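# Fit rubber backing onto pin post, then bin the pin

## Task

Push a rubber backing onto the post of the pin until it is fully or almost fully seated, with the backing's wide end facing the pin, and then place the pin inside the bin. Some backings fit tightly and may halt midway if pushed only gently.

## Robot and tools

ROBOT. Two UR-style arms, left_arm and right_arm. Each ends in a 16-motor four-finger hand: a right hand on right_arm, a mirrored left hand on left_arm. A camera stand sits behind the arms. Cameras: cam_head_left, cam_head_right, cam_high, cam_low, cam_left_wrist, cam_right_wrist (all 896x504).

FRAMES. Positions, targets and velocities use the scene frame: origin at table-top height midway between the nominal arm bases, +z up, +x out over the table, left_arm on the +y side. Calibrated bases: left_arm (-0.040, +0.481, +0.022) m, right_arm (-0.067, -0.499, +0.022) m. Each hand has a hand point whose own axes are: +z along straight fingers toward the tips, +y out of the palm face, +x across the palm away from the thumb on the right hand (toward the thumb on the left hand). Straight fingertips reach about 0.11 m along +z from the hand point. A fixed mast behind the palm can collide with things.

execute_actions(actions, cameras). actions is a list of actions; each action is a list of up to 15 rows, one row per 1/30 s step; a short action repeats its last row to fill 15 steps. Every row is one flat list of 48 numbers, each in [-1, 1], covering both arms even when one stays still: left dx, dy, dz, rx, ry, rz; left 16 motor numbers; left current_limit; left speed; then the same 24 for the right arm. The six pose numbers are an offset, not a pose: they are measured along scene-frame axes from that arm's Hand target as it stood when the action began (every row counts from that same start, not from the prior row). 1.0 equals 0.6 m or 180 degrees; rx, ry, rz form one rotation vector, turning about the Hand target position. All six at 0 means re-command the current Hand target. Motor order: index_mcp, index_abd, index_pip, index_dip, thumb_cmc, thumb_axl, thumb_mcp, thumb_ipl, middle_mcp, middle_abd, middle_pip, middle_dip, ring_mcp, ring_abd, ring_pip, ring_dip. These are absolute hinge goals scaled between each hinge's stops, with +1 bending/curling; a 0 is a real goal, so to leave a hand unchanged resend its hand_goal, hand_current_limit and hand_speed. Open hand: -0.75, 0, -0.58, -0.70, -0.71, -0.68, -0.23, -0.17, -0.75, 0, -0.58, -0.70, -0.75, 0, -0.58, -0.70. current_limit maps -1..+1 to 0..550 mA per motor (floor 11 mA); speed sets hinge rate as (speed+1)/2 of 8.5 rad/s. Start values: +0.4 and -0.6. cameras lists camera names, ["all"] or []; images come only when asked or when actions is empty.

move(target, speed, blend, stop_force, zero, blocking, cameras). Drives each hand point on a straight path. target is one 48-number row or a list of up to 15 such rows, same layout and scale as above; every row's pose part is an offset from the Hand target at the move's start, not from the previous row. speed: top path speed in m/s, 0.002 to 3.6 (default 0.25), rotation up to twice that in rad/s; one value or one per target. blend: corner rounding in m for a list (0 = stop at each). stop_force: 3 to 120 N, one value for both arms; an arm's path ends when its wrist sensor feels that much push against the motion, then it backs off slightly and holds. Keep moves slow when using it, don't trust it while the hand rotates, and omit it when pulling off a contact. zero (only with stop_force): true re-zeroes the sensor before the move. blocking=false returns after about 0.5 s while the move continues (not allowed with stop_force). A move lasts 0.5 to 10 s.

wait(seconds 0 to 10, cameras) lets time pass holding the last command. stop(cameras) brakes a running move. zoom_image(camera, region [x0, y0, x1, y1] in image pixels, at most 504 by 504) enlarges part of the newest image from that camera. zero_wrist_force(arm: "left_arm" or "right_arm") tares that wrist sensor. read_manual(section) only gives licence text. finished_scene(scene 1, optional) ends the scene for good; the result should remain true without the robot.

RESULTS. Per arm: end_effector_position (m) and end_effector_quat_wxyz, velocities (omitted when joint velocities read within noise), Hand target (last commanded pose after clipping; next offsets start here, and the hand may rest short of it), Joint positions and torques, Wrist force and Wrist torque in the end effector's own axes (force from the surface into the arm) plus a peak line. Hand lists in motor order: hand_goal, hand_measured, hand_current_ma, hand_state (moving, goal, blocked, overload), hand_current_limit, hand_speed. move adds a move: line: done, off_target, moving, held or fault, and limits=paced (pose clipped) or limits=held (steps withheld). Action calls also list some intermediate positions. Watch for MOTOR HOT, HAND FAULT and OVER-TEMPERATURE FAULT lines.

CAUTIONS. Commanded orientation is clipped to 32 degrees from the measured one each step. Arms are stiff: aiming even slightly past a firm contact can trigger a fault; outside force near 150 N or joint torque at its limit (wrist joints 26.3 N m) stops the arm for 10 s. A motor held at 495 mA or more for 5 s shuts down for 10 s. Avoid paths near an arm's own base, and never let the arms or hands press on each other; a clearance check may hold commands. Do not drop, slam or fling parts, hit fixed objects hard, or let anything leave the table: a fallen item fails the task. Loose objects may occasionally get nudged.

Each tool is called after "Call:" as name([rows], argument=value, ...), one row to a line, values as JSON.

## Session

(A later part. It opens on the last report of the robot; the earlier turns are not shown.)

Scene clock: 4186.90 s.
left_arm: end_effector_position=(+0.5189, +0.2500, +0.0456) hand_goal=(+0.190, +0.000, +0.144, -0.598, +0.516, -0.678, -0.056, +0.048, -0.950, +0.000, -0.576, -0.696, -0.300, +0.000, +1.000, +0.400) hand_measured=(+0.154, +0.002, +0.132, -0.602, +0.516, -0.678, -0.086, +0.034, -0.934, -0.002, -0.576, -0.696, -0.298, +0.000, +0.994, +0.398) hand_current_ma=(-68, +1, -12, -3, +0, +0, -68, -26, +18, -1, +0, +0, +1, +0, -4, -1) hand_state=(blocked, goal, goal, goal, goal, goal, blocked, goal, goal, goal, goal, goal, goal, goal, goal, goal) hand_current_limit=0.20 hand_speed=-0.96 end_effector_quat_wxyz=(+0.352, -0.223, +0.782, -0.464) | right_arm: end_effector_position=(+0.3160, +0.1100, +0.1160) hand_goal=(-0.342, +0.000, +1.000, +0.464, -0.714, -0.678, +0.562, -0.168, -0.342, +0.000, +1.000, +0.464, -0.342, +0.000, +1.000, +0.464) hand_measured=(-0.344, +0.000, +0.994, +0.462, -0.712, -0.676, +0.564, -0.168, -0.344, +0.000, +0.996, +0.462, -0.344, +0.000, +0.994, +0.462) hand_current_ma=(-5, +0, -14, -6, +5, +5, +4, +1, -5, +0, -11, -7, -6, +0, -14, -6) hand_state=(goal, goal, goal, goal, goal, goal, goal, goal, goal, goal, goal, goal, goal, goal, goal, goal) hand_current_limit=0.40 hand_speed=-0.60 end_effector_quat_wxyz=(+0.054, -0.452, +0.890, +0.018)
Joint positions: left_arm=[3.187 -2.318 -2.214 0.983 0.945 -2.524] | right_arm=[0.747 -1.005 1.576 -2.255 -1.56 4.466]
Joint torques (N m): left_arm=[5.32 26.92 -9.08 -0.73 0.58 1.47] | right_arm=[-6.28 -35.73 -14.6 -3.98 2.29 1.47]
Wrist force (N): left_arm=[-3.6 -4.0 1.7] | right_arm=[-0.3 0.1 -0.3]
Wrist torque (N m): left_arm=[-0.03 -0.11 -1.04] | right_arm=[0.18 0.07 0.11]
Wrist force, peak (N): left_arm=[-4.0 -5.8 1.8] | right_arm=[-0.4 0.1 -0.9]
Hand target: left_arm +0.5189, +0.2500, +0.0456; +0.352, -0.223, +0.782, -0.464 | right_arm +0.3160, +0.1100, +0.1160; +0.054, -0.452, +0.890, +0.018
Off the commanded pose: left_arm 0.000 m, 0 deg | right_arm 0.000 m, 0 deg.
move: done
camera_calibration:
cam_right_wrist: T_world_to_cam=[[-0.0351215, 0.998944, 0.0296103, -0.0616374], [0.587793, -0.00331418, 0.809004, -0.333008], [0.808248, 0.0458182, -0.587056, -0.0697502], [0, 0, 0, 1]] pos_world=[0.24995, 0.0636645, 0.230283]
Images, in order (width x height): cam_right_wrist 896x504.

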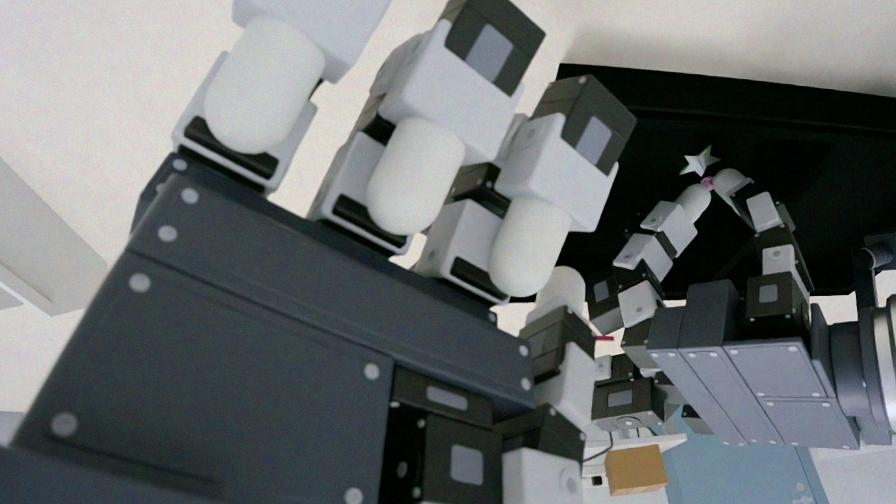

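Call:
move(target=[0,0,0.0257,0,0,0, 0.19,0.0,0.145,-0.598, 0.517,-0.678,-0.055,0.048, -0.95,0.0,-0.576,-0.696, -0.30,0,1.0,0.4, 0.2,-0.96, 0,0,0,0,0,0, -0.342,0,1.0,0.464,-0.714,-0.678,0.562,-0.168,-0.342,0,1.0,0.464,-0.342,0,1.0,0.464,0.4,-0.6], speed=0.01, cameras=["cam_right_wrist"])

Call:
zoom_image(camera="cam_right_wrist", region=[665, 135, 765, 215])

Scene clock: 4250.47 s.
left_arm: end_effector_position=(+0.5189, +0.2500, +0.0611) hand_goal=(+0.190, +0.000, +0.144, -0.598, +0.516, -0.678, -0.056, +0.048, -0.950, +0.000, -0.576, -0.696, -0.300, +0.000, +1.000, +0.400) hand_measured=(+0.154, +0.002, +0.132, -0.602, +0.516, -0.678, -0.086, +0.034, -0.934, -0.002, -0.576, -0.696, -0.298, +0.000, +0.994, +0.398) hand_current_ma=(-68, +0, -12, -3, +0, +0, -68, -26, +18, -1, +0, +0, +1, +0, -4, -1) hand_state=(blocked, goal, goal, goal, goal, goal, blocked, goal, goal, goal, goal, goal, goal, goal, goal, goal) hand_current_limit=0.20 hand_speed=-0.96 end_effector_quat_wxyz=(+0.352, -0.223, +0.782, -0.464) | right_arm: end_effector_position=(+0.3160, +0.1100, +0.1160) hand_goal=(-0.342, +0.000, +1.000, +0.464, -0.714, -0.678, +0.562, -0.168, -0.342, +0.000, +1.000, +0.464, -0.342, +0.000, +1.000, +0.464) hand_measured=(-0.344, +0.000, +0.994, +0.462, -0.712, -0.676, +0.564, -0.168, -0.344, +0.000, +0.996, +0.462, -0.344, +0.000, +0.994, +0.462) hand_current_ma=(-5, +0, -14, -6, +5, +5, +4, +1, -5, +0, -11, -7, -6, +0, -14, -6) hand_state=(goal, goal, goal, goal, goal, goal, goal, goal, goal, goal, goal, goal, goal, goal, goal, goal) hand_current_limit=0.40 hand_speed=-0.60 end_effector_quat_wxyz=(+0.054, -0.452, +0.890, +0.018)
Joint positions: left_arm=[3.187 -2.273 -2.222 0.946 0.945 -2.524] | right_arm=[0.747 -1.005 1.576 -2.255 -1.56 4.466]
Joint torques (N m): left_arm=[5.45 26.2 -6.12 1.83 0.07 0.27] | right_arm=[-5.75 -35.82 -15.79 -4.03 2.4 1.52]
Wrist force (N): left_arm=[-3.1 -3.4 1.8] | right_arm=[-0.3 -0.1 -0.2]
Wrist torque (N m): left_arm=[-0.02 -0.19 -0.98] | right_arm=[0.15 0.06 0.11]
Wrist force, peak (N): left_arm=[-3.9 -4.8 1.8] | right_arm=[-0.7 -0.3 -0.7]
Hand target: left_arm +0.5189, +0.2500, +0.0610; +0.352, -0.223, +0.782, -0.464 | right_arm +0.3160, +0.1100, +0.1160; +0.054, -0.452, +0.890, +0.018
Off the commanded pose: left_arm 0.000 m, 0 deg | right_arm 0.000 m, 0 deg.
move: done
camera_calibration:
cam_right_wrist: T_world_to_cam=[[-0.0351215, 0.998944, 0.0296103, -0.0616374], [0.587793, -0.00331418, 0.809004, -0.333008], [0.808248, 0.0458182, -0.587056, -0.0697502], [0, 0, 0, 1]] pos_world=[0.24995, 0.0636645, 0.230283]
Images, in order (width x height): cam_right_wrist 896x504.

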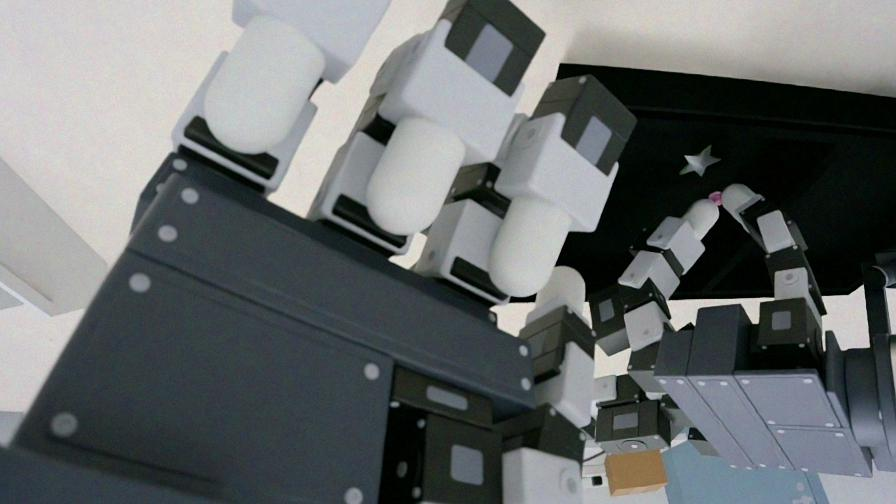

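Scaled by 5.040 from the camera's 896x504 image, which has a finer 1280x720 frame.

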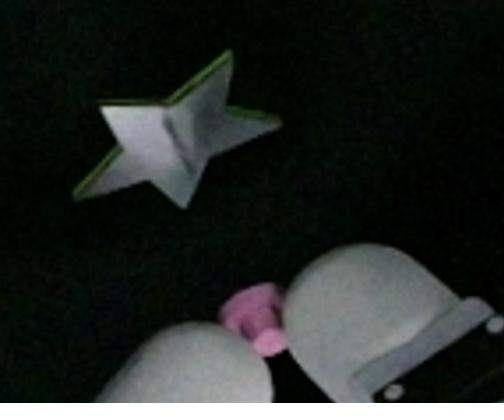

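Call:
move(target=[-0.0322,-0.0293,0,0,0,0, 0.19,0.0,0.145,-0.598, 0.517,-0.678,-0.055,0.048, -0.95,0.0,-0.576,-0.696, -0.30,0,1.0,0.4, 0.2,-0.96, 0,0,0,0,0,0, -0.342,0,1.0,0.464,-0.714,-0.678,0.562,-0.168,-0.342,0,1.0,0.464,-0.342,0,1.0,0.464,0.4,-0.6], speed=0.015, cameras=["cam_right_wrist"])

Call:
zoom_image(camera="cam_right_wrist", region=[665, 138, 755, 210])

Call:
zoom_image(camera="cam_right_wrist", region=[680, 145, 730, 190])

Scene clock: 4262.80 s.
left_arm: end_effector_position=(+0.4994, +0.2324, +0.0610) hand_goal=(+0.190, +0.000, +0.144, -0.598, +0.516, -0.678, -0.056, +0.048, -0.950, +0.000, -0.576, -0.696, -0.300, +0.000, +1.000, +0.400) hand_measured=(+0.154, +0.002, +0.132, -0.602, +0.516, -0.678, -0.086, +0.034, -0.934, -0.002, -0.576, -0.696, -0.298, +0.000, +0.994, +0.398) hand_current_ma=(-68, +0, -12, -3, +0, +0, -68, -26, +18, -1, +0, +0, +1, +0, -4, -1) hand_state=(blocked, goal, goal, goal, goal, goal, blocked, goal, goal, goal, goal, goal, goal, goal, goal, goal) hand_current_limit=0.20 hand_speed=-0.96 end_effector_quat_wxyz=(+0.352, -0.223, +0.782, -0.464) | right_arm: end_effector_position=(+0.3160, +0.1100, +0.1160) hand_goal=(-0.342, +0.000, +1.000, +0.464, -0.714, -0.678, +0.562, -0.168, -0.342, +0.000, +1.000, +0.464, -0.342, +0.000, +1.000, +0.464) hand_measured=(-0.344, +0.000, +0.994, +0.462, -0.712, -0.676, +0.564, -0.168, -0.344, +0.000, +0.996, +0.462, -0.344, +0.000, +0.994, +0.462) hand_current_ma=(-5, +0, -14, -6, +5, +5, +4, +1, -5, +0, -11, -7, -6, +0, -14, -6) hand_state=(goal, goal, goal, goal, goal, goal, goal, goal, goal, goal, goal, goal, goal, goal, goal, goal) hand_current_limit=0.40 hand_speed=-0.60 end_effector_quat_wxyz=(+0.054, -0.452, +0.890, +0.018)
Joint positions: left_arm=[3.142 -2.268 -2.255 0.985 0.987 -2.546] | right_arm=[0.747 -1.005 1.576 -2.255 -1.56 4.466]
Joint torques (N m): left_arm=[6.37 40.34 1.28 2.33 -0.42 -0.69] | right_arm=[-6.4 -35.12 -16.41 -3.97 2.29 1.46]
Wrist force (N): left_arm=[-3.2 -3.2 1.7] | right_arm=[-0.5 -0.1 -0.3]
Wrist torque (N m): left_arm=[0.03 -0.17 -0.81] | right_arm=[0.15 0.08 0.10]
Wrist force, peak (N): left_arm=[-3.3 -3.6 1.9] | right_arm=[-0.8 -0.3 -0.5]
Hand target: left_arm +0.4996, +0.2324, +0.0610; +0.352, -0.223, +0.782, -0.464 | right_arm +0.3160, +0.1100, +0.1160; +0.054, -0.452, +0.890, +0.018
Off the commanded pose: left_arm 0.000 m, 0 deg | right_arm 0.000 m, 0 deg.
move: done
camera_calibration:
cam_right_wrist: T_world_to_cam=[[-0.0351215, 0.998944, 0.0296103, -0.0616374], [0.587793, -0.00331418, 0.809004, -0.333008], [0.808248, 0.0458182, -0.587056, -0.0697502], [0, 0, 0, 1]] pos_world=[0.24995, 0.0636645, 0.230283]
Images, in order (width x height): cam_right_wrist 896x504.

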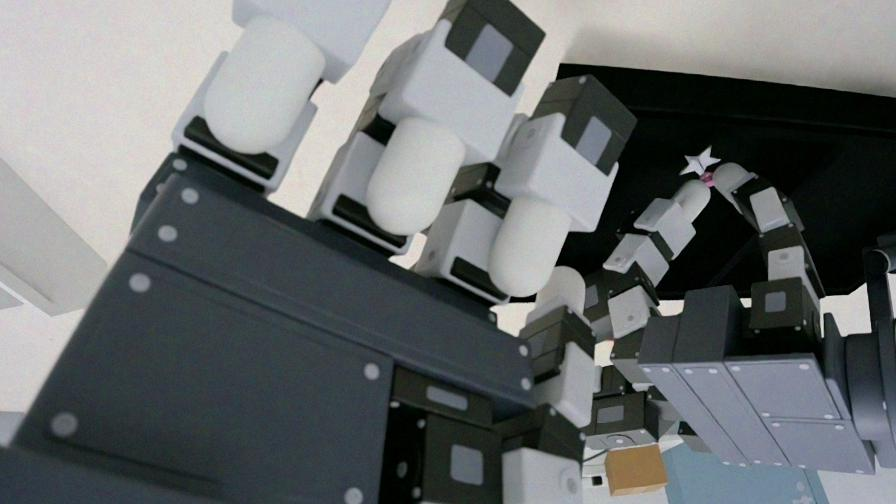

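Scaled by 5.600 from the camera's 896x504 image, which has a finer 1280x720 frame.

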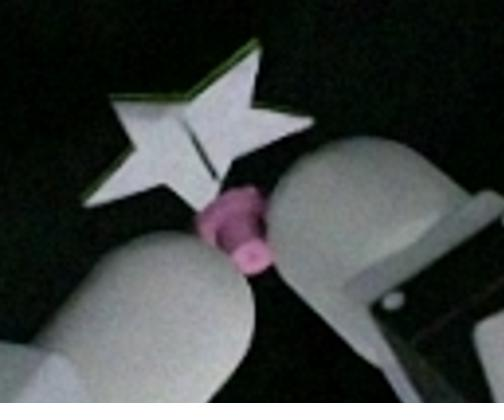

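Scaled by 10.080 from the camera's 896x504 image, which has a finer 1280x720 frame.

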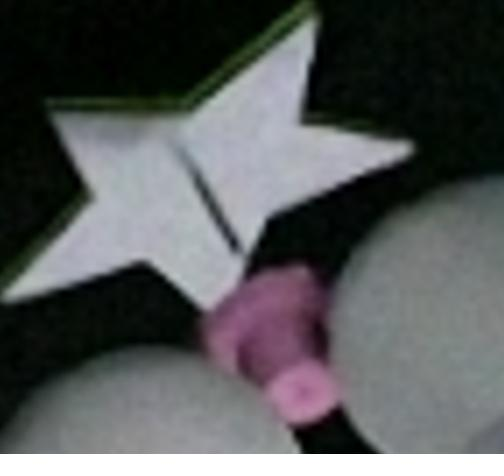

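Call:
zoom_image(camera="cam_right_wrist", region=[692, 152, 720, 180])

Call:
zoom_image(camera="cam_right_wrist", region=[694, 164, 722, 192])

Scaled by 18.000 from the camera's 896x504 image, which has a finer 1280x720 frame.

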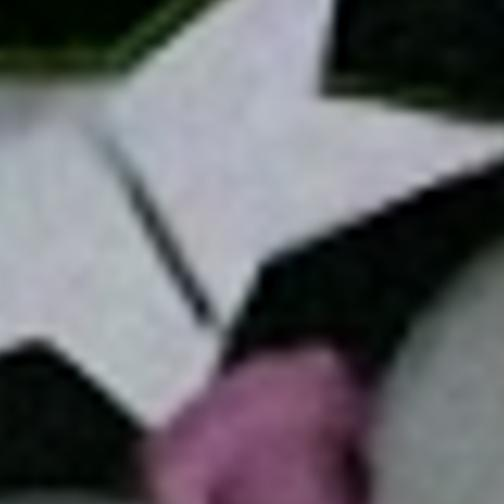

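Scaled by 18.000 from the camera's 896x504 image, which has a finer 1280x720 frame.

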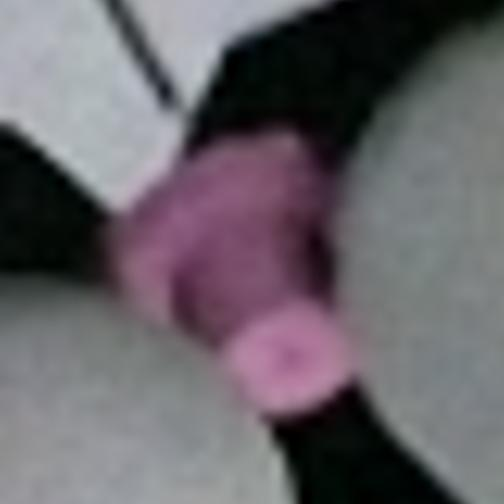

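Call:
move([
  [0,0,0,0,0,0, 0.19,0.0,0.145,-0.598, 0.517,-0.678,-0.055,0.048, -0.95,0.0,-0.576,-0.696, -0.30,0,1.0,0.4, 0.2,-0.96, 0,0,0.05,0,0,0, -0.342,0,1.0,0.464,-0.714,-0.678,0.562,-0.168,-0.342,0,1.0,0.464,-0.342,0,1.0,0.464,0.4,-0.6],
  [0,0,0,0,0,0, 0.19,0.0,0.145,-0.598, 0.517,-0.678,-0.055,0.048, -0.95,0.0,-0.576,-0.696, -0.30,0,1.0,0.4, 0.2,-0.96, 0.2483,-0.1227,0.05,0,0,0.25, -0.342,0,1.0,0.464,-0.714,-0.678,0.562,-0.168,-0.342,0,1.0,0.464,-0.342,0,1.0,0.464,0.4,-0.6],
  [0,0,0,0,0,0, 0.19,0.0,0.145,-0.598, 0.517,-0.678,-0.055,0.048, -0.95,0.0,-0.576,-0.696, -0.30,0,1.0,0.4, 0.2,-0.96, 0.2483,-0.0727,-0.0338,0,0,0.25, -0.342,0,1.0,0.464,-0.714,-0.678,0.562,-0.168,-0.342,0,1.0,0.464,-0.342,0,1.0,0.464,0.4,-0.6],
], speed=0.12, blend=0.014, cameras=["cam_right_wrist"])

Scene clock: 4324.60 s.
left_arm: end_effector_position=(+0.4996, +0.2324, +0.0610) hand_goal=(+0.190, +0.000, +0.144, -0.598, +0.516, -0.678, -0.056, +0.048, -0.950, +0.000, -0.576, -0.696, -0.300, +0.000, +1.000, +0.400) hand_measured=(+0.154, +0.002, +0.132, -0.602, +0.516, -0.678, -0.086, +0.034, -0.934, -0.002, -0.576, -0.696, -0.298, +0.000, +0.994, +0.398) hand_current_ma=(-68, +0, -12, -3, +0, +0, -68, -26, +18, -1, +0, +0, +1, +0, -4, -1) hand_state=(blocked, goal, goal, goal, goal, goal, blocked, goal, goal, goal, goal, goal, goal, goal, goal, goal) hand_current_limit=0.20 hand_speed=-0.96 end_effector_quat_wxyz=(+0.352, -0.223, +0.782, -0.464) | right_arm: end_effector_position=(+0.4650, +0.0664, +0.0957) hand_goal=(-0.342, +0.000, +1.000, +0.464, -0.714, -0.678, +0.562, -0.168, -0.342, +0.000, +1.000, +0.464, -0.342, +0.000, +1.000, +0.464) hand_measured=(-0.344, +0.000, +0.994, +0.462, -0.712, -0.676, +0.564, -0.168, -0.344, +0.000, +0.996, +0.462, -0.344, +0.000, +0.994, +0.462) hand_current_ma=(-6, +0, -14, -6, +5, +5, +4, +1, -5, +0, -11, -7, -6, +0, -14, -6) hand_state=(goal, goal, goal, goal, goal, goal, goal, goal, goal, goal, goal, goal, goal, goal, goal, goal) hand_current_limit=0.40 hand_speed=-0.60 end_effector_quat_wxyz=(-0.043, +0.759, -0.649, -0.037)
Joint positions: left_arm=[3.142 -2.268 -2.255 0.985 0.987 -2.545] | right_arm=[0.597 -0.663 1 -1.966 -1.474 3.534]
Joint torques (N m): left_arm=[8.27 25.82 17.86 -0.31 -3.11 1.85] | right_arm=[-4.41 -66.54 -16.64 -1.63 -0.78 -2.59]
Wrist force (N): left_arm=[-3.2 -3.2 1.8] | right_arm=[-0.6 0.0 -0.6]
Wrist torque (N m): left_arm=[0.02 -0.17 -0.81] | right_arm=[0.18 0.08 -0.07]
Wrist force, peak (N): left_arm=[-3.4 -3.7 1.9] | right_arm=[-1.4 0.2 0.9]
Hand target: left_arm +0.4996, +0.2324, +0.0610; +0.352, -0.223, +0.782, -0.464 | right_arm +0.4650, +0.0664, +0.0957; -0.043, +0.759, -0.649, -0.037
Off the commanded pose: left_arm 0.000 m, 0 deg | right_arm 0.000 m, 0 deg.
move: done
camera_calibration:
cam_right_wrist: T_world_to_cam=[[-0.731172, 0.681548, 0.0296509, 0.332537], [0.418063, 0.413309, 0.808949, -0.35302], [0.539083, 0.603877, -0.58713, -0.111956], [0, 0, 0, 1]] pos_world=[0.45108, -0.0131258, 0.209983]
Images, in order (width x height): cam_right_wrist 896x504.

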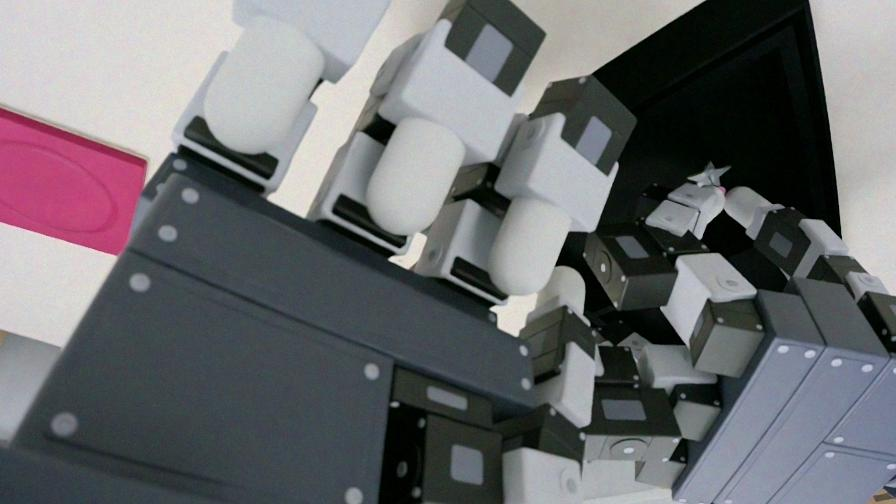

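Call:
zoom_image(camera="cam_right_wrist", region=[680, 150, 750, 213])

Call:
zoom_image(camera="cam_right_wrist", region=[695, 160, 735, 200])

Scaled by 7.200 from the camera's 896x504 image, which has a finer 1280x720 frame.

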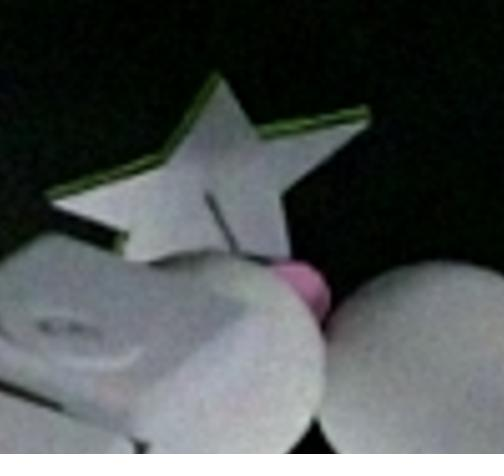

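Scaled by 12.600 from the camera's 896x504 image, which has a finer 1280x720 frame.

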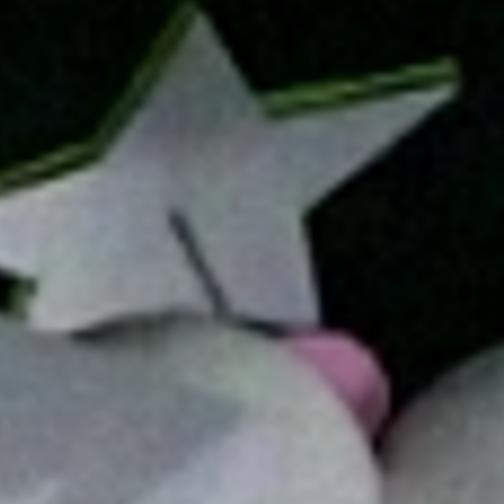

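Call:
zoom_image(camera="cam_right_wrist", region=[706, 174, 734, 202])

Call:
zoom_image(camera="cam_right_wrist", region=[698, 164, 726, 192])

Scaled by 18.000 from the camera's 896x504 image, which has a finer 1280x720 frame.

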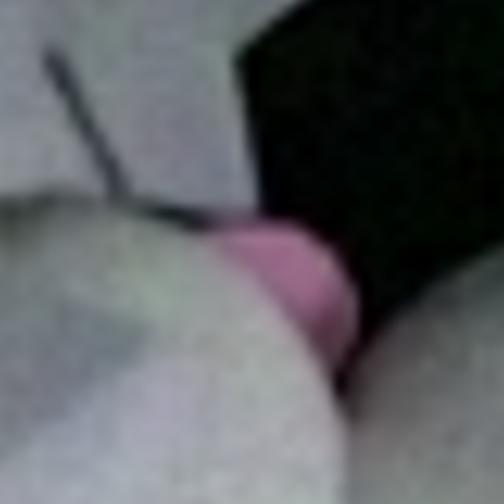

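Scaled by 18.000 from the camera's 896x504 image, which has a finer 1280x720 frame.

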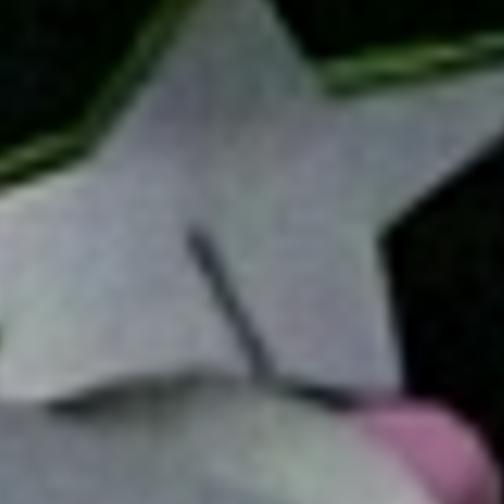

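Call:
move(target=[0.00083,0.00095,-0.0035,0,0,0, 0.19,0.0,0.145,-0.598, 0.517,-0.678,-0.055,0.048, -0.95,0.0,-0.576,-0.696, -0.30,0,1.0,0.4, 0.2,-0.96, 0,0,0,0,0,0, -0.342,0,1.0,0.464,-0.714,-0.678,0.562,-0.168,-0.342,0,1.0,0.464,-0.342,0,1.0,0.464,0.4,-0.6], speed=0.006, cameras=["cam_right_wrist"])

Call:
zoom_image(camera="cam_right_wrist", region=[706, 172, 734, 200])

Call:
zoom_image(camera="cam_right_wrist", region=[684, 156, 740, 206])

Scene clock: 4787.10 s.
left_arm: end_effector_position=(+0.5001, +0.2330, +0.0588) hand_goal=(+0.190, +0.000, +0.144, -0.598, +0.516, -0.678, -0.056, +0.048, -0.950, +0.000, -0.576, -0.696, -0.300, +0.000, +1.000, +0.400) hand_measured=(+0.154, +0.002, +0.132, -0.602, +0.516, -0.678, -0.086, +0.034, -0.934, -0.002, -0.576, -0.696, -0.298, +0.000, +0.994, +0.398) hand_current_ma=(-68, +0, -12, -3, +0, +0, -68, -26, +18, -1, +0, +0, +1, +0, -4, -1) hand_state=(blocked, goal, goal, goal, goal, goal, blocked, goal, goal, goal, goal, goal, goal, goal, goal, goal) hand_current_limit=0.20 hand_speed=-0.96 end_effector_quat_wxyz=(+0.352, -0.223, +0.782, -0.464) | right_arm: end_effector_position=(+0.4650, +0.0664, +0.0957) hand_goal=(-0.342, +0.000, +1.000, +0.464, -0.714, -0.678, +0.562, -0.168, -0.342, +0.000, +1.000, +0.464, -0.342, +0.000, +1.000, +0.464) hand_measured=(-0.344, +0.000, +0.994, +0.462, -0.712, -0.676, +0.564, -0.168, -0.344, +0.000, +0.996, +0.462, -0.344, +0.000, +0.994, +0.462) hand_current_ma=(-6, +0, -14, -6, +5, +5, +4, +1, -5, +0, -11, -7, -6, +0, -14, -6) hand_state=(goal, goal, goal, goal, goal, goal, goal, goal, goal, goal, goal, goal, goal, goal, goal, goal) hand_current_limit=0.40 hand_speed=-0.60 end_effector_quat_wxyz=(-0.043, +0.759, -0.649, -0.037)
Joint positions: left_arm=[3.143 -2.274 -2.253 0.989 0.985 -2.545] | right_arm=[0.597 -0.663 1 -1.967 -1.474 3.534]
Joint torques (N m): left_arm=[6.3 33.12 15.36 3.57 -2.78 1.58] | right_arm=[-5.82 -74.43 -16.23 -3.88 2.4 -2.35]
Wrist force (N): left_arm=[-3.2 -3.5 1.4] | right_arm=[-0.2 0.0 -0.5]
Wrist torque (N m): left_arm=[-0.01 -0.17 -0.93] | right_arm=[0.18 0.03 -0.02]
Wrist force, peak (N): left_arm=[-3.4 -3.6 1.8] | right_arm=[-0.7 -0.2 -0.6]
Hand target: left_arm +0.5001, +0.2330, +0.0589; +0.352, -0.223, +0.782, -0.464 | right_arm +0.4650, +0.0664, +0.0957; -0.043, +0.759, -0.649, -0.037
Off the commanded pose: left_arm 0.000 m, 0 deg | right_arm 0.000 m, 0 deg.
move: done
camera_calibration:
cam_right_wrist: T_world_to_cam=[[-0.731204, 0.681516, 0.0295942, 0.332563], [0.417966, 0.413309, 0.808999, -0.352987], [0.539115, 0.603913, -0.587064, -0.111984], [0, 0, 0, 1]] pos_world=[0.45108, -0.0131258, 0.209983]
Images, in order (width x height): cam_right_wrist 896x504.

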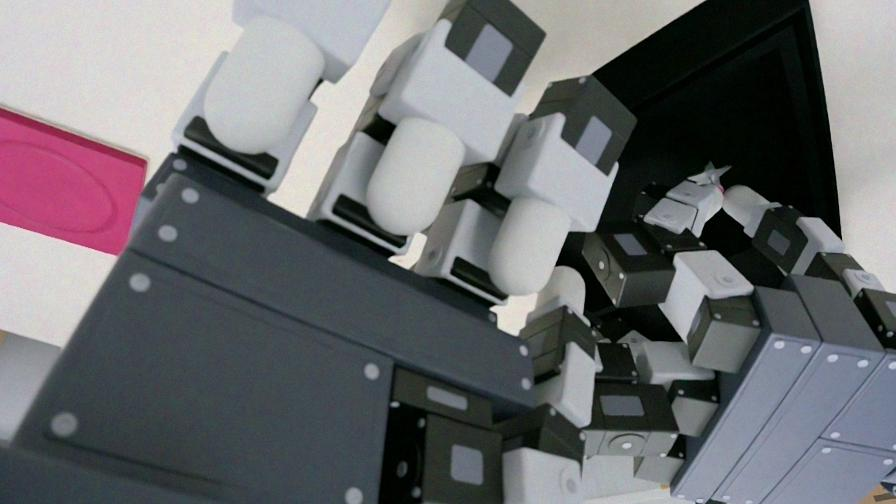

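Scaled by 18.000 from the camera's 896x504 image, which has a finer 1280x720 frame.

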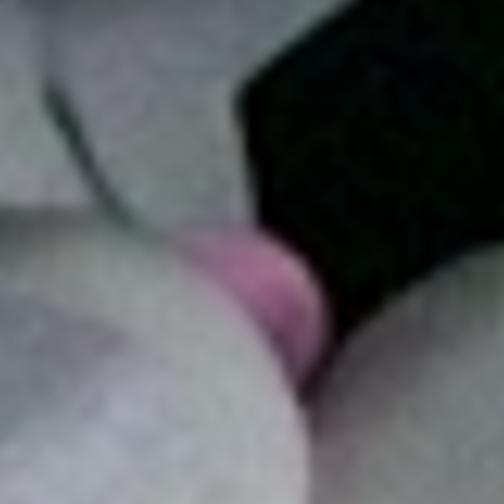

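Scaled by 9.000 from the camera's 896x504 image, which has a finer 1280x720 frame.

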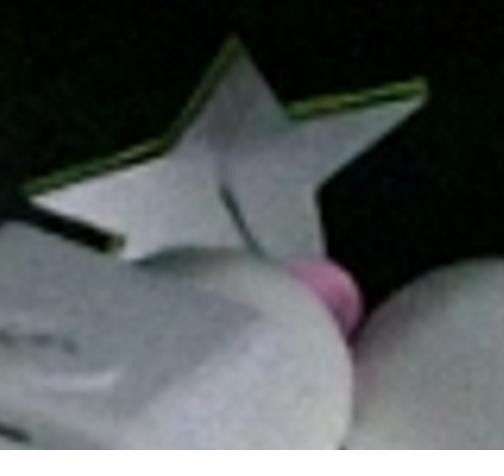

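Call:
move([
  [0,0,0,0,0,0, 0.19,0.0,0.145,-0.598, 0.517,-0.678,-0.055,0.048, -0.95,0.0,-0.576,-0.696, -0.30,0,1.0,0.4, 0.2,-0.96, 0,-0.05,0.0833,0,0,0, -0.342,0,1.0,0.464,-0.714,-0.678,0.562,-0.168,-0.342,0,1.0,0.464,-0.342,0,1.0,0.464,0.4,-0.6],
  [0,0,0,0,0,0, 0.19,0.0,0.145,-0.598, 0.517,-0.678,-0.055,0.048, -0.95,0.0,-0.576,-0.696, -0.30,0,1.0,0.4, 0.2,-0.96, -0.2483,0.0727,0.0833,0,0,-0.25, -0.342,0,1.0,0.464,-0.714,-0.678,0.562,-0.168,-0.342,0,1.0,0.464,-0.342,0,1.0,0.464,0.4,-0.6],
  [0,0,0,0,0,0, 0.19,0.0,0.145,-0.598, 0.517,-0.678,-0.055,0.048, -0.95,0.0,-0.576,-0.696, -0.30,0,1.0,0.4, 0.2,-0.96, -0.2483,0.0727,0.0338,0,0,-0.25, -0.342,0,1.0,0.464,-0.714,-0.678,0.562,-0.168,-0.342,0,1.0,0.464,-0.342,0,1.0,0.464,0.4,-0.6],
], speed=0.12, blend=0.014, cameras=["cam_right_wrist"])

Call:
zoom_image(camera="cam_right_wrist", region=[694, 162, 722, 190])

Call:
zoom_image(camera="cam_right_wrist", region=[692, 152, 720, 180])

Scene clock: 4815.93 s.
left_arm: end_effector_position=(+0.5001, +0.2330, +0.0589) hand_goal=(+0.190, +0.000, +0.144, -0.598, +0.516, -0.678, -0.056, +0.048, -0.950, +0.000, -0.576, -0.696, -0.300, +0.000, +1.000, +0.400) hand_measured=(+0.154, +0.002, +0.132, -0.602, +0.516, -0.678, -0.086, +0.034, -0.934, -0.002, -0.576, -0.696, -0.298, +0.000, +0.994, +0.398) hand_current_ma=(-68, +0, -12, -3, +0, +0, -68, -26, +18, -1, +0, +0, +1, +0, -4, -1) hand_state=(blocked, goal, goal, goal, goal, goal, blocked, goal, goal, goal, goal, goal, goal, goal, goal, goal) hand_current_limit=0.20 hand_speed=-0.96 end_effector_quat_wxyz=(+0.352, -0.223, +0.782, -0.464) | right_arm: end_effector_position=(+0.3160, +0.1100, +0.1159) hand_goal=(-0.342, +0.000, +1.000, +0.464, -0.714, -0.678, +0.562, -0.168, -0.342, +0.000, +1.000, +0.464, -0.342, +0.000, +1.000, +0.464) hand_measured=(-0.344, +0.000, +0.994, +0.462, -0.712, -0.676, +0.564, -0.168, -0.344, +0.000, +0.996, +0.462, -0.344, +0.000, +0.994, +0.462) hand_current_ma=(-6, +0, -14, -6, +5, +5, +4, +1, -5, +0, -11, -7, -6, +0, -14, -6) hand_state=(goal, goal, goal, goal, goal, goal, goal, goal, goal, goal, goal, goal, goal, goal, goal, goal) hand_current_limit=0.40 hand_speed=-0.60 end_effector_quat_wxyz=(+0.054, -0.452, +0.890, +0.018)
Joint positions: left_arm=[3.143 -2.274 -2.253 0.989 0.985 -2.545] | right_arm=[0.747 -1.005 1.575 -2.254 -1.56 4.466]
Joint torques (N m): left_arm=[-5.65 43.17 -7.53 0.56 1.71 -1.47] | right_arm=[-6.32 -55.36 -24.33 -3.58 2.26 -1.83]
Wrist force (N): left_arm=[-3.3 -3.3 1.7] | right_arm=[-0.4 0.2 -0.4]
Wrist torque (N m): left_arm=[0.00 -0.16 -0.94] | right_arm=[0.20 0.07 0.10]
Wrist force, peak (N): left_arm=[-3.5 -3.5 1.8] | right_arm=[-0.3 -0.1 1.5]
Hand target: left_arm +0.5001, +0.2330, +0.0589; +0.352, -0.223, +0.782, -0.464 | right_arm +0.3160, +0.1100, +0.1160; +0.054, -0.452, +0.890, +0.018
Off the commanded pose: left_arm 0.000 m, 0 deg | right_arm 0.000 m, 0 deg.
move: done
camera_calibration:
cam_right_wrist: T_world_to_cam=[[-0.0350935, 0.998949, 0.0294742, -0.0615172], [0.587968, -0.00321058, 0.808878, -0.332971], [0.808123, 0.0457162, -0.587237, -0.0695856], [0, 0, 0, 1]] pos_world=[0.249851, 0.0635647, 0.230283]
Images, in order (width x height): cam_right_wrist 896x504.

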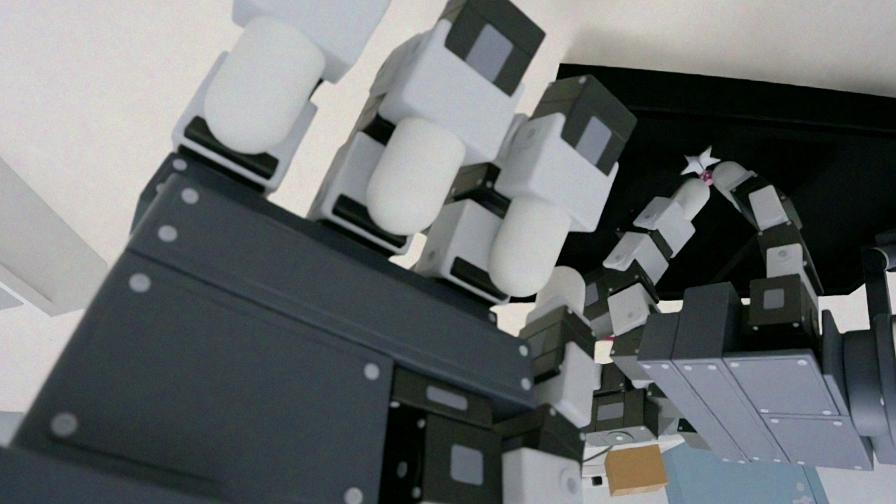

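Scaled by 18.000 from the camera's 896x504 image, which has a finer 1280x720 frame.

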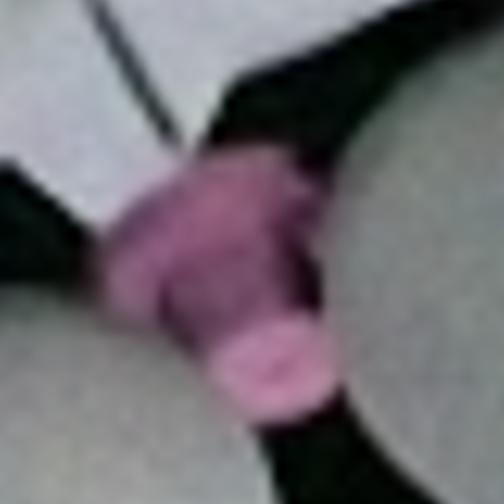

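Scaled by 18.000 from the camera's 896x504 image, which has a finer 1280x720 frame.

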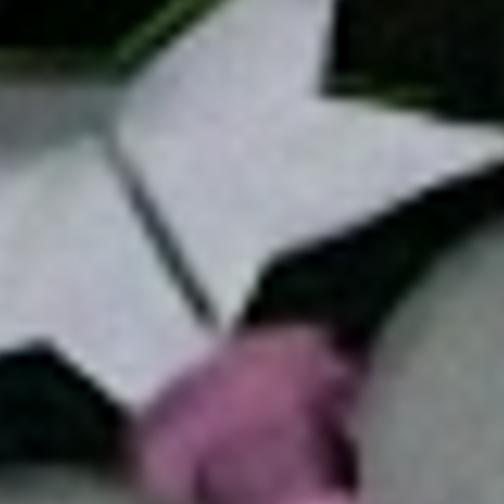

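Call:
move(target=[0,0,-0.0057,0,0,0, 0.19,0.0,0.145,-0.598, 0.517,-0.678,-0.055,0.048, -0.95,0.0,-0.576,-0.696, -0.30,0,1.0,0.4, 0.2,-0.96, 0,0,0,0,0,0, -0.342,0,1.0,0.464,-0.714,-0.678,0.562,-0.168,-0.342,0,1.0,0.464,-0.342,0,1.0,0.464,0.4,-0.6], speed=0.005, cameras=["cam_right_wrist"])

Call:
zoom_image(camera="cam_right_wrist", region=[692, 156, 720, 184])

Scene clock: 4842.17 s.
left_arm: end_effector_position=(+0.5001, +0.2330, +0.0554) hand_goal=(+0.190, +0.000, +0.144, -0.598, +0.516, -0.678, -0.056, +0.048, -0.950, +0.000, -0.576, -0.696, -0.300, +0.000, +1.000, +0.400) hand_measured=(+0.154, +0.002, +0.132, -0.602, +0.516, -0.678, -0.086, +0.034, -0.934, -0.002, -0.576, -0.696, -0.298, +0.000, +0.994, +0.398) hand_current_ma=(-68, +0, -12, -3, +0, +0, -68, -26, +18, -1, +0, +0, +1, +0, -4, -1) hand_state=(blocked, goal, goal, goal, goal, goal, blocked, goal, goal, goal, goal, goal, goal, goal, goal, goal) hand_current_limit=0.20 hand_speed=-0.96 end_effector_quat_wxyz=(+0.352, -0.223, +0.782, -0.464) | right_arm: end_effector_position=(+0.3160, +0.1100, +0.1160) hand_goal=(-0.342, +0.000, +1.000, +0.464, -0.714, -0.678, +0.562, -0.168, -0.342, +0.000, +1.000, +0.464, -0.342, +0.000, +1.000, +0.464) hand_measured=(-0.344, +0.000, +0.994, +0.462, -0.712, -0.676, +0.564, -0.168, -0.344, +0.000, +0.996, +0.462, -0.344, +0.000, +0.994, +0.462) hand_current_ma=(-6, +0, -14, -6, +5, +5, +4, +1, -5, +0, -11, -7, -6, +0, -14, -6) hand_state=(goal, goal, goal, goal, goal, goal, goal, goal, goal, goal, goal, goal, goal, goal, goal, goal) hand_current_limit=0.40 hand_speed=-0.60 end_effector_quat_wxyz=(+0.054, -0.452, +0.890, +0.018)
Joint positions: left_arm=[3.143 -2.284 -2.252 0.998 0.985 -2.545] | right_arm=[0.747 -1.005 1.576 -2.255 -1.56 4.466]
Joint torques (N m): left_arm=[-5.65 35.36 16.46 3.37 1.66 -1.28] | right_arm=[-6.21 -60.94 -13.95 -3.92 2.16 0.93]
Wrist force (N): left_arm=[-3.4 -3.6 1.8] | right_arm=[-0.3 -0.1 -0.6]
Wrist torque (N m): left_arm=[-0.04 -0.15 -0.94] | right_arm=[0.19 0.06 0.11]
Wrist force, peak (N): left_arm=[-3.5 -3.5 1.9] | right_arm=[-0.5 0.4 -0.6]
Hand target: left_arm +0.5001, +0.2330, +0.0555; +0.352, -0.223, +0.782, -0.464 | right_arm +0.3160, +0.1100, +0.1160; +0.054, -0.452, +0.890, +0.018
Off the commanded pose: left_arm 0.000 m, 0 deg | right_arm 0.000 m, 0 deg.
move: done
camera_calibration:
cam_right_wrist: T_world_to_cam=[[-0.0351215, 0.998944, 0.0296103, -0.0616374], [0.587793, -0.00331418, 0.809004, -0.333008], [0.808248, 0.0458182, -0.587056, -0.0697502], [0, 0, 0, 1]] pos_world=[0.24995, 0.0636645, 0.230283]
Images, in order (width x height): cam_right_wrist 896x504.

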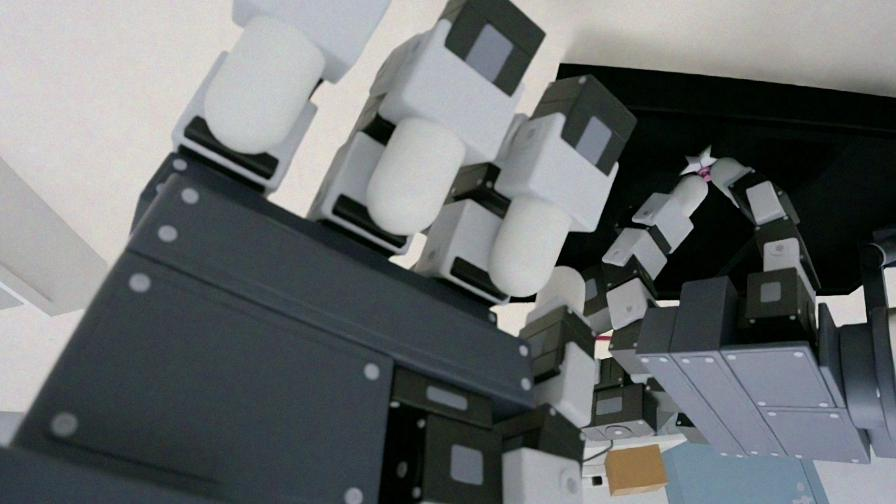

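Scaled by 18.000 from the camera's 896x504 image, which has a finer 1280x720 frame.

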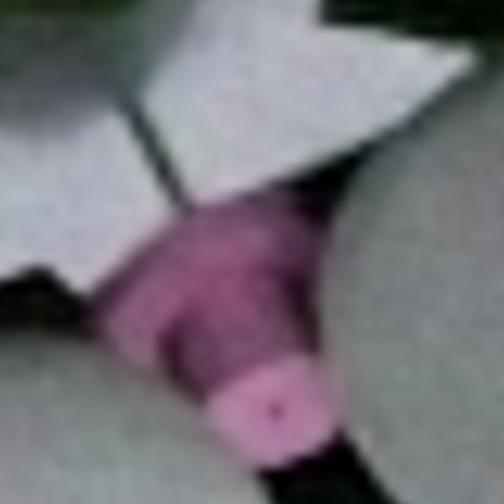

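Call:
move(target=[0,0,-0.0033,0,0,0, 0.19,0.0,0.145,-0.598, 0.517,-0.678,-0.055,0.048, -0.95,0.0,-0.576,-0.696, -0.30,0,1.0,0.4, 0.2,-0.96, 0,0,0,0,0,0, -0.342,0,1.0,0.464,-0.714,-0.678,0.562,-0.168,-0.342,0,1.0,0.464,-0.342,0,1.0,0.464,0.4,-0.6], speed=0.004, cameras=["cam_right_wrist"])

Call:
zoom_image(camera="cam_right_wrist", region=[692, 156, 720, 184])

Scene clock: 4862.70 s.
left_arm: end_effector_position=(+0.5001, +0.2330, +0.0534) hand_goal=(+0.190, +0.000, +0.144, -0.598, +0.516, -0.678, -0.056, +0.048, -0.950, +0.000, -0.576, -0.696, -0.300, +0.000, +1.000, +0.400) hand_measured=(+0.162, +0.002, +0.132, -0.602, +0.516, -0.678, -0.080, +0.034, -0.934, -0.002, -0.576, -0.696, -0.298, +0.000, +0.994, +0.398) hand_current_ma=(-46, +0, -11, -3, +0, +0, -50, -22, +18, -1, +0, +0, +1, +0, -4, -1) hand_state=(blocked, goal, goal, goal, goal, goal, blocked, goal, goal, goal, goal, goal, goal, goal, goal, goal) hand_current_limit=0.20 hand_speed=-0.96 end_effector_quat_wxyz=(+0.352, -0.223, +0.782, -0.464) | right_arm: end_effector_position=(+0.3160, +0.1100, +0.1160) hand_goal=(-0.342, +0.000, +1.000, +0.464, -0.714, -0.678, +0.562, -0.168, -0.342, +0.000, +1.000, +0.464, -0.342, +0.000, +1.000, +0.464) hand_measured=(-0.344, +0.000, +0.994, +0.462, -0.712, -0.676, +0.564, -0.168, -0.344, +0.000, +0.996, +0.462, -0.344, +0.000, +0.994, +0.462) hand_current_ma=(-6, +0, -14, -6, +5, +5, +4, +1, -5, +0, -11, -7, -6, +0, -14, -6) hand_state=(goal, goal, goal, goal, goal, goal, goal, goal, goal, goal, goal, goal, goal, goal, goal, goal) hand_current_limit=0.40 hand_speed=-0.60 end_effector_quat_wxyz=(+0.054, -0.452, +0.890, +0.018)
Joint positions: left_arm=[3.143 -2.29 -2.251 1.003 0.985 -2.545] | right_arm=[0.747 -1.005 1.576 -2.255 -1.56 4.466]
Joint torques (N m): left_arm=[-5.14 31.97 16.64 3.26 1.51 -0.99] | right_arm=[-6.56 -61.15 -14.13 -3.85 2.2 1.1]
Wrist force (N): left_arm=[-3.3 -4.4 0.8] | right_arm=[-0.3 -0.2 -0.4]
Wrist torque (N m): left_arm=[-0.07 -0.14 -0.95] | right_arm=[0.15 0.08 0.10]
Wrist force, peak (N): left_arm=[-4.3 -5.4 0.8] | right_arm=[-0.7 0.0 -0.4]
Hand target: left_arm +0.5001, +0.2330, +0.0535; +0.352, -0.223, +0.782, -0.464 | right_arm +0.3160, +0.1100, +0.1160; +0.054, -0.452, +0.890, +0.018
Off the commanded pose: left_arm 0.000 m, 0 deg | right_arm 0.000 m, 0 deg.
move: done
camera_calibration:
cam_right_wrist: T_world_to_cam=[[-0.0351215, 0.998944, 0.0296103, -0.0616374], [0.587793, -0.00331418, 0.809004, -0.333008], [0.808248, 0.0458182, -0.587056, -0.0697502], [0, 0, 0, 1]] pos_world=[0.24995, 0.0636645, 0.230283]
Images, in order (width x height): cam_right_wrist 896x504.

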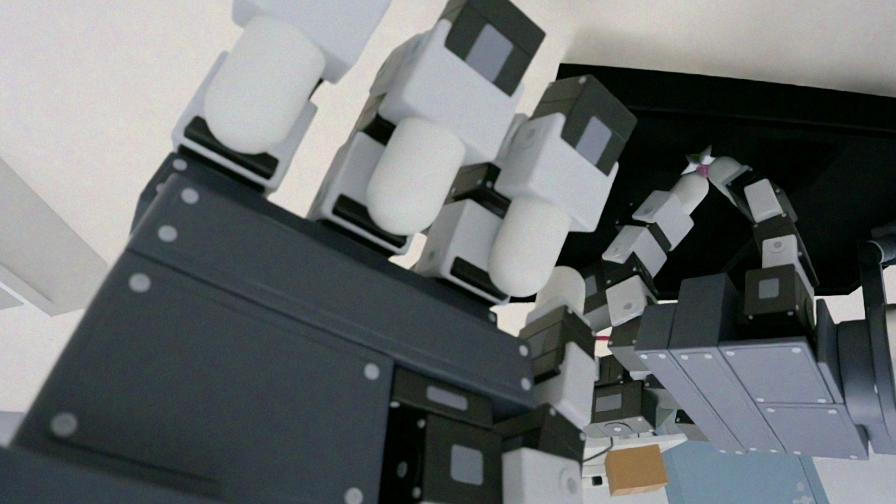

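Scaled by 18.000 from the camera's 896x504 image, which has a finer 1280x720 frame.

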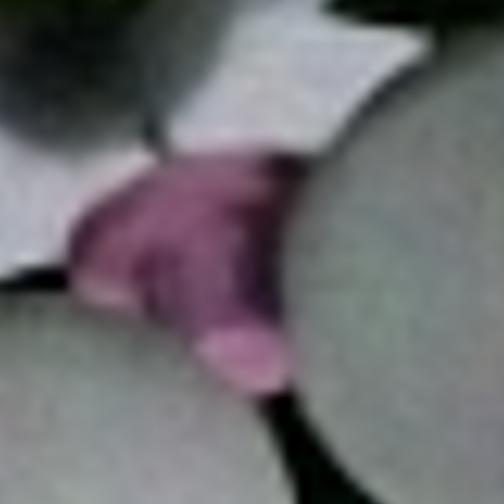

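Call:
move(target=[0,0,0.005,0,0,0, 0.19,0.0,0.145,-0.598, 0.517,-0.678,-0.055,0.048, -0.95,0.0,-0.576,-0.696, -0.30,0,1.0,0.4, 0.2,-0.96, 0,0,0,0,0,0, -0.342,0,1.0,0.464,-0.714,-0.678,0.562,-0.168,-0.342,0,1.0,0.464,-0.342,0,1.0,0.464,0.4,-0.6], speed=0.01, cameras=["cam_right_wrist"])

Call:
zoom_image(camera="cam_right_wrist", region=[692, 158, 720, 186])

Scene clock: 4874.53 s.
left_arm: end_effector_position=(+0.5001, +0.2330, +0.0566) hand_goal=(+0.190, +0.000, +0.144, -0.598, +0.516, -0.678, -0.056, +0.048, -0.950, +0.000, -0.576, -0.696, -0.300, +0.000, +1.000, +0.400) hand_measured=(+0.168, +0.002, +0.132, -0.602, +0.516, -0.678, -0.076, +0.036, -0.934, -0.002, -0.576, -0.696, -0.298, +0.000, +0.994, +0.398) hand_current_ma=(-31, +0, -11, -3, +0, +0, -37, -21, +18, -1, +0, +0, +1, +0, -4, -1) hand_state=(blocked, goal, goal, goal, goal, goal, goal, goal, goal, goal, goal, goal, goal, goal, goal, goal) hand_current_limit=0.20 hand_speed=-0.96 end_effector_quat_wxyz=(+0.352, -0.223, +0.782, -0.464) | right_arm: end_effector_position=(+0.3160, +0.1100, +0.1160) hand_goal=(-0.342, +0.000, +1.000, +0.464, -0.714, -0.678, +0.562, -0.168, -0.342, +0.000, +1.000, +0.464, -0.342, +0.000, +1.000, +0.464) hand_measured=(-0.344, +0.000, +0.994, +0.462, -0.712, -0.676, +0.564, -0.168, -0.344, +0.000, +0.996, +0.462, -0.344, +0.000, +0.994, +0.462) hand_current_ma=(-6, +0, -14, -6, +5, +5, +4, +1, -5, +0, -11, -7, -6, +0, -14, -6) hand_state=(goal, goal, goal, goal, goal, goal, goal, goal, goal, goal, goal, goal, goal, goal, goal, goal) hand_current_limit=0.40 hand_speed=-0.60 end_effector_quat_wxyz=(+0.054, -0.452, +0.890, +0.018)
Joint positions: left_arm=[3.143 -2.281 -2.252 0.995 0.985 -2.545] | right_arm=[0.747 -1.005 1.576 -2.255 -1.56 4.466]
Joint torques (N m): left_arm=[-4.46 29.75 -7.08 1.02 1.27 -1.38] | right_arm=[-6.38 -61.56 -14.07 -3.67 2.33 0.8]
Wrist force (N): left_arm=[-3.3 -3.5 1.9] | right_arm=[-0.4 -0.1 -0.5]
Wrist torque (N m): left_arm=[-0.04 -0.16 -0.94] | right_arm=[0.17 0.08 0.09]
Wrist force, peak (N): left_arm=[-4.0 -5.6 1.2] | right_arm=[-0.6 -0.2 -0.6]
Hand target: left_arm +0.5001, +0.2330, +0.0565; +0.352, -0.223, +0.782, -0.464 | right_arm +0.3160, +0.1100, +0.1160; +0.054, -0.452, +0.890, +0.018
Off the commanded pose: left_arm 0.000 m, 0 deg | right_arm 0.000 m, 0 deg.
move: done
camera_calibration:
cam_right_wrist: T_world_to_cam=[[-0.0351215, 0.998944, 0.0296103, -0.0616374], [0.587793, -0.00331418, 0.809004, -0.333008], [0.808248, 0.0458182, -0.587056, -0.0697502], [0, 0, 0, 1]] pos_world=[0.24995, 0.0636645, 0.230283]
Images, in order (width x height): cam_right_wrist 896x504.

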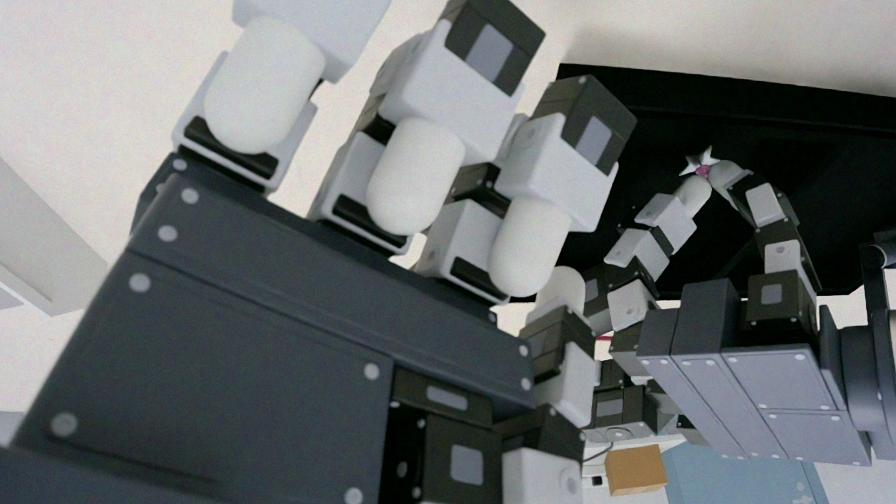

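Scaled by 18.000 from the camera's 896x504 image, which has a finer 1280x720 frame.

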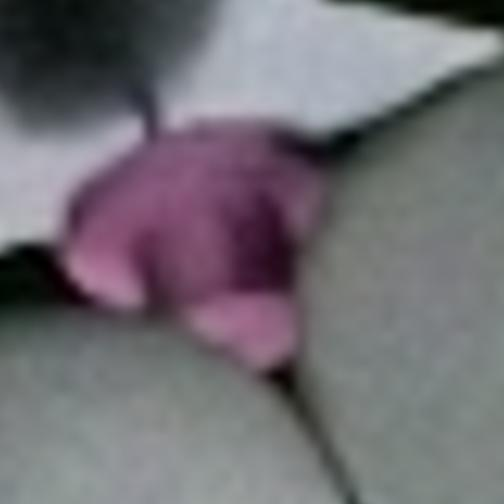

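Call:
move([
  [0,0,0.009,0,0,0, 0.19,0.0,0.145,-0.598, 0.517,-0.678,-0.055,0.048, -0.95,0.0,-0.576,-0.696, -0.30,0,1.0,0.4, 0.2,-0.96, 0,0,0,0,0,0, -0.342,0,1.0,0.464,-0.714,-0.678,0.562,-0.168,-0.342,0,1.0,0.464,-0.342,0,1.0,0.464,0.4,-0.6],
  [0.0313,0.0283,0.009,0,0,0, 0.19,0.0,0.145,-0.598, 0.517,-0.678,-0.055,0.048, -0.95,0.0,-0.576,-0.696, -0.30,0,1.0,0.4, 0.2,-0.96, 0,0,0,0,0,0, -0.342,0,1.0,0.464,-0.714,-0.678,0.562,-0.168,-0.342,0,1.0,0.464,-0.342,0,1.0,0.464,0.4,-0.6],
  [0.0313,0.0283,-0.009,0,0,0, 0.19,0.0,0.145,-0.598, 0.517,-0.678,-0.055,0.048, -0.95,0.0,-0.576,-0.696, -0.30,0,1.0,0.4, 0.2,-0.96, 0,0,0,0,0,0, -0.342,0,1.0,0.464,-0.714,-0.678,0.562,-0.168,-0.342,0,1.0,0.464,-0.342,0,1.0,0.464,0.4,-0.6],
], speed=0.015, cameras=["cam_right_wrist"])

Call:
zoom_image(camera="cam_right_wrist", region=[690, 160, 740, 205])

Scene clock: 5162.80 s.
left_arm: end_effector_position=(+0.5189, +0.2500, +0.0510) hand_goal=(+0.190, +0.000, +0.144, -0.598, +0.516, -0.678, -0.056, +0.048, -0.950, +0.000, -0.576, -0.696, -0.300, +0.000, +1.000, +0.400) hand_measured=(+0.168, +0.002, +0.132, -0.602, +0.516, -0.678, -0.076, +0.036, -0.934, -0.002, -0.576, -0.696, -0.298, +0.000, +0.994, +0.398) hand_current_ma=(-31, +0, -11, -3, +0, +0, -37, -21, +18, -1, +0, +0, +1, +0, -4, -1) hand_state=(blocked, goal, goal, goal, goal, goal, goal, goal, goal, goal, goal, goal, goal, goal, goal, goal) hand_current_limit=0.20 hand_speed=-0.96 end_effector_quat_wxyz=(+0.352, -0.223, +0.782, -0.464) | right_arm: end_effector_position=(+0.3160, +0.1100, +0.1160) hand_goal=(-0.342, +0.000, +1.000, +0.464, -0.714, -0.678, +0.562, -0.168, -0.342, +0.000, +1.000, +0.464, -0.342, +0.000, +1.000, +0.464) hand_measured=(-0.344, +0.000, +0.994, +0.462, -0.712, -0.676, +0.564, -0.168, -0.344, +0.000, +0.996, +0.462, -0.344, +0.000, +0.994, +0.462) hand_current_ma=(-6, +0, -14, -6, +5, +5, +4, +1, -5, +0, -11, -7, -6, +0, -14, -6) hand_state=(goal, goal, goal, goal, goal, goal, goal, goal, goal, goal, goal, goal, goal, goal, goal, goal) hand_current_limit=0.40 hand_speed=-0.60 end_effector_quat_wxyz=(+0.054, -0.452, +0.890, +0.018)
Joint positions: left_arm=[3.187 -2.302 -2.217 0.97 0.945 -2.524] | right_arm=[0.747 -1.005 1.576 -2.255 -1.56 4.466]
Joint torques (N m): left_arm=[-7.59 45.15 13.24 0.62 1.92 -1.82] | right_arm=[-6.54 -61.45 -15.07 -3.77 2.28 0.89]
Wrist force (N): left_arm=[-3.2 -3.5 1.5] | right_arm=[-0.3 0.0 -0.4]
Wrist torque (N m): left_arm=[0.00 -0.17 -1.00] | right_arm=[0.18 0.06 0.11]
Wrist force, peak (N): left_arm=[-3.5 -3.7 1.6] | right_arm=[-0.5 0.1 -0.7]
Hand target: left_arm +0.5188, +0.2500, +0.0511; +0.352, -0.223, +0.782, -0.464 | right_arm +0.3160, +0.1100, +0.1160; +0.054, -0.452, +0.890, +0.018
Off the commanded pose: left_arm 0.000 m, 0 deg | right_arm 0.000 m, 0 deg.
move: done
camera_calibration:
cam_right_wrist: T_world_to_cam=[[-0.0351215, 0.998944, 0.0296103, -0.0616374], [0.587793, -0.00331418, 0.809004, -0.333008], [0.808248, 0.0458182, -0.587056, -0.0697502], [0, 0, 0, 1]] pos_world=[0.24995, 0.0636645, 0.230283]
Images, in order (width x height): cam_right_wrist 896x504.

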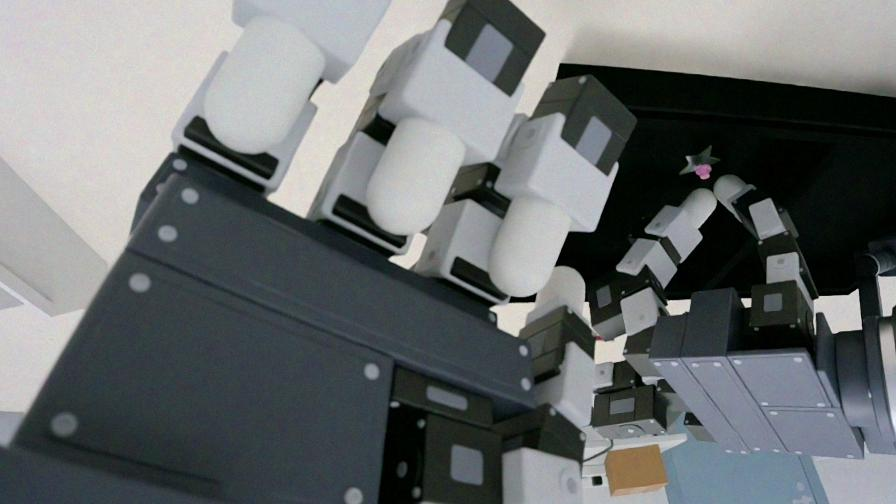

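Scaled by 10.080 from the camera's 896x504 image, which has a finer 1280x720 frame.

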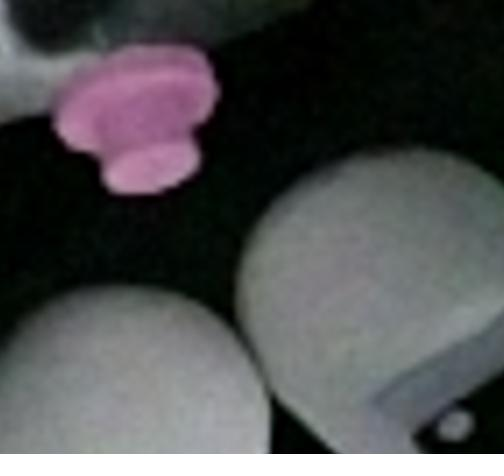

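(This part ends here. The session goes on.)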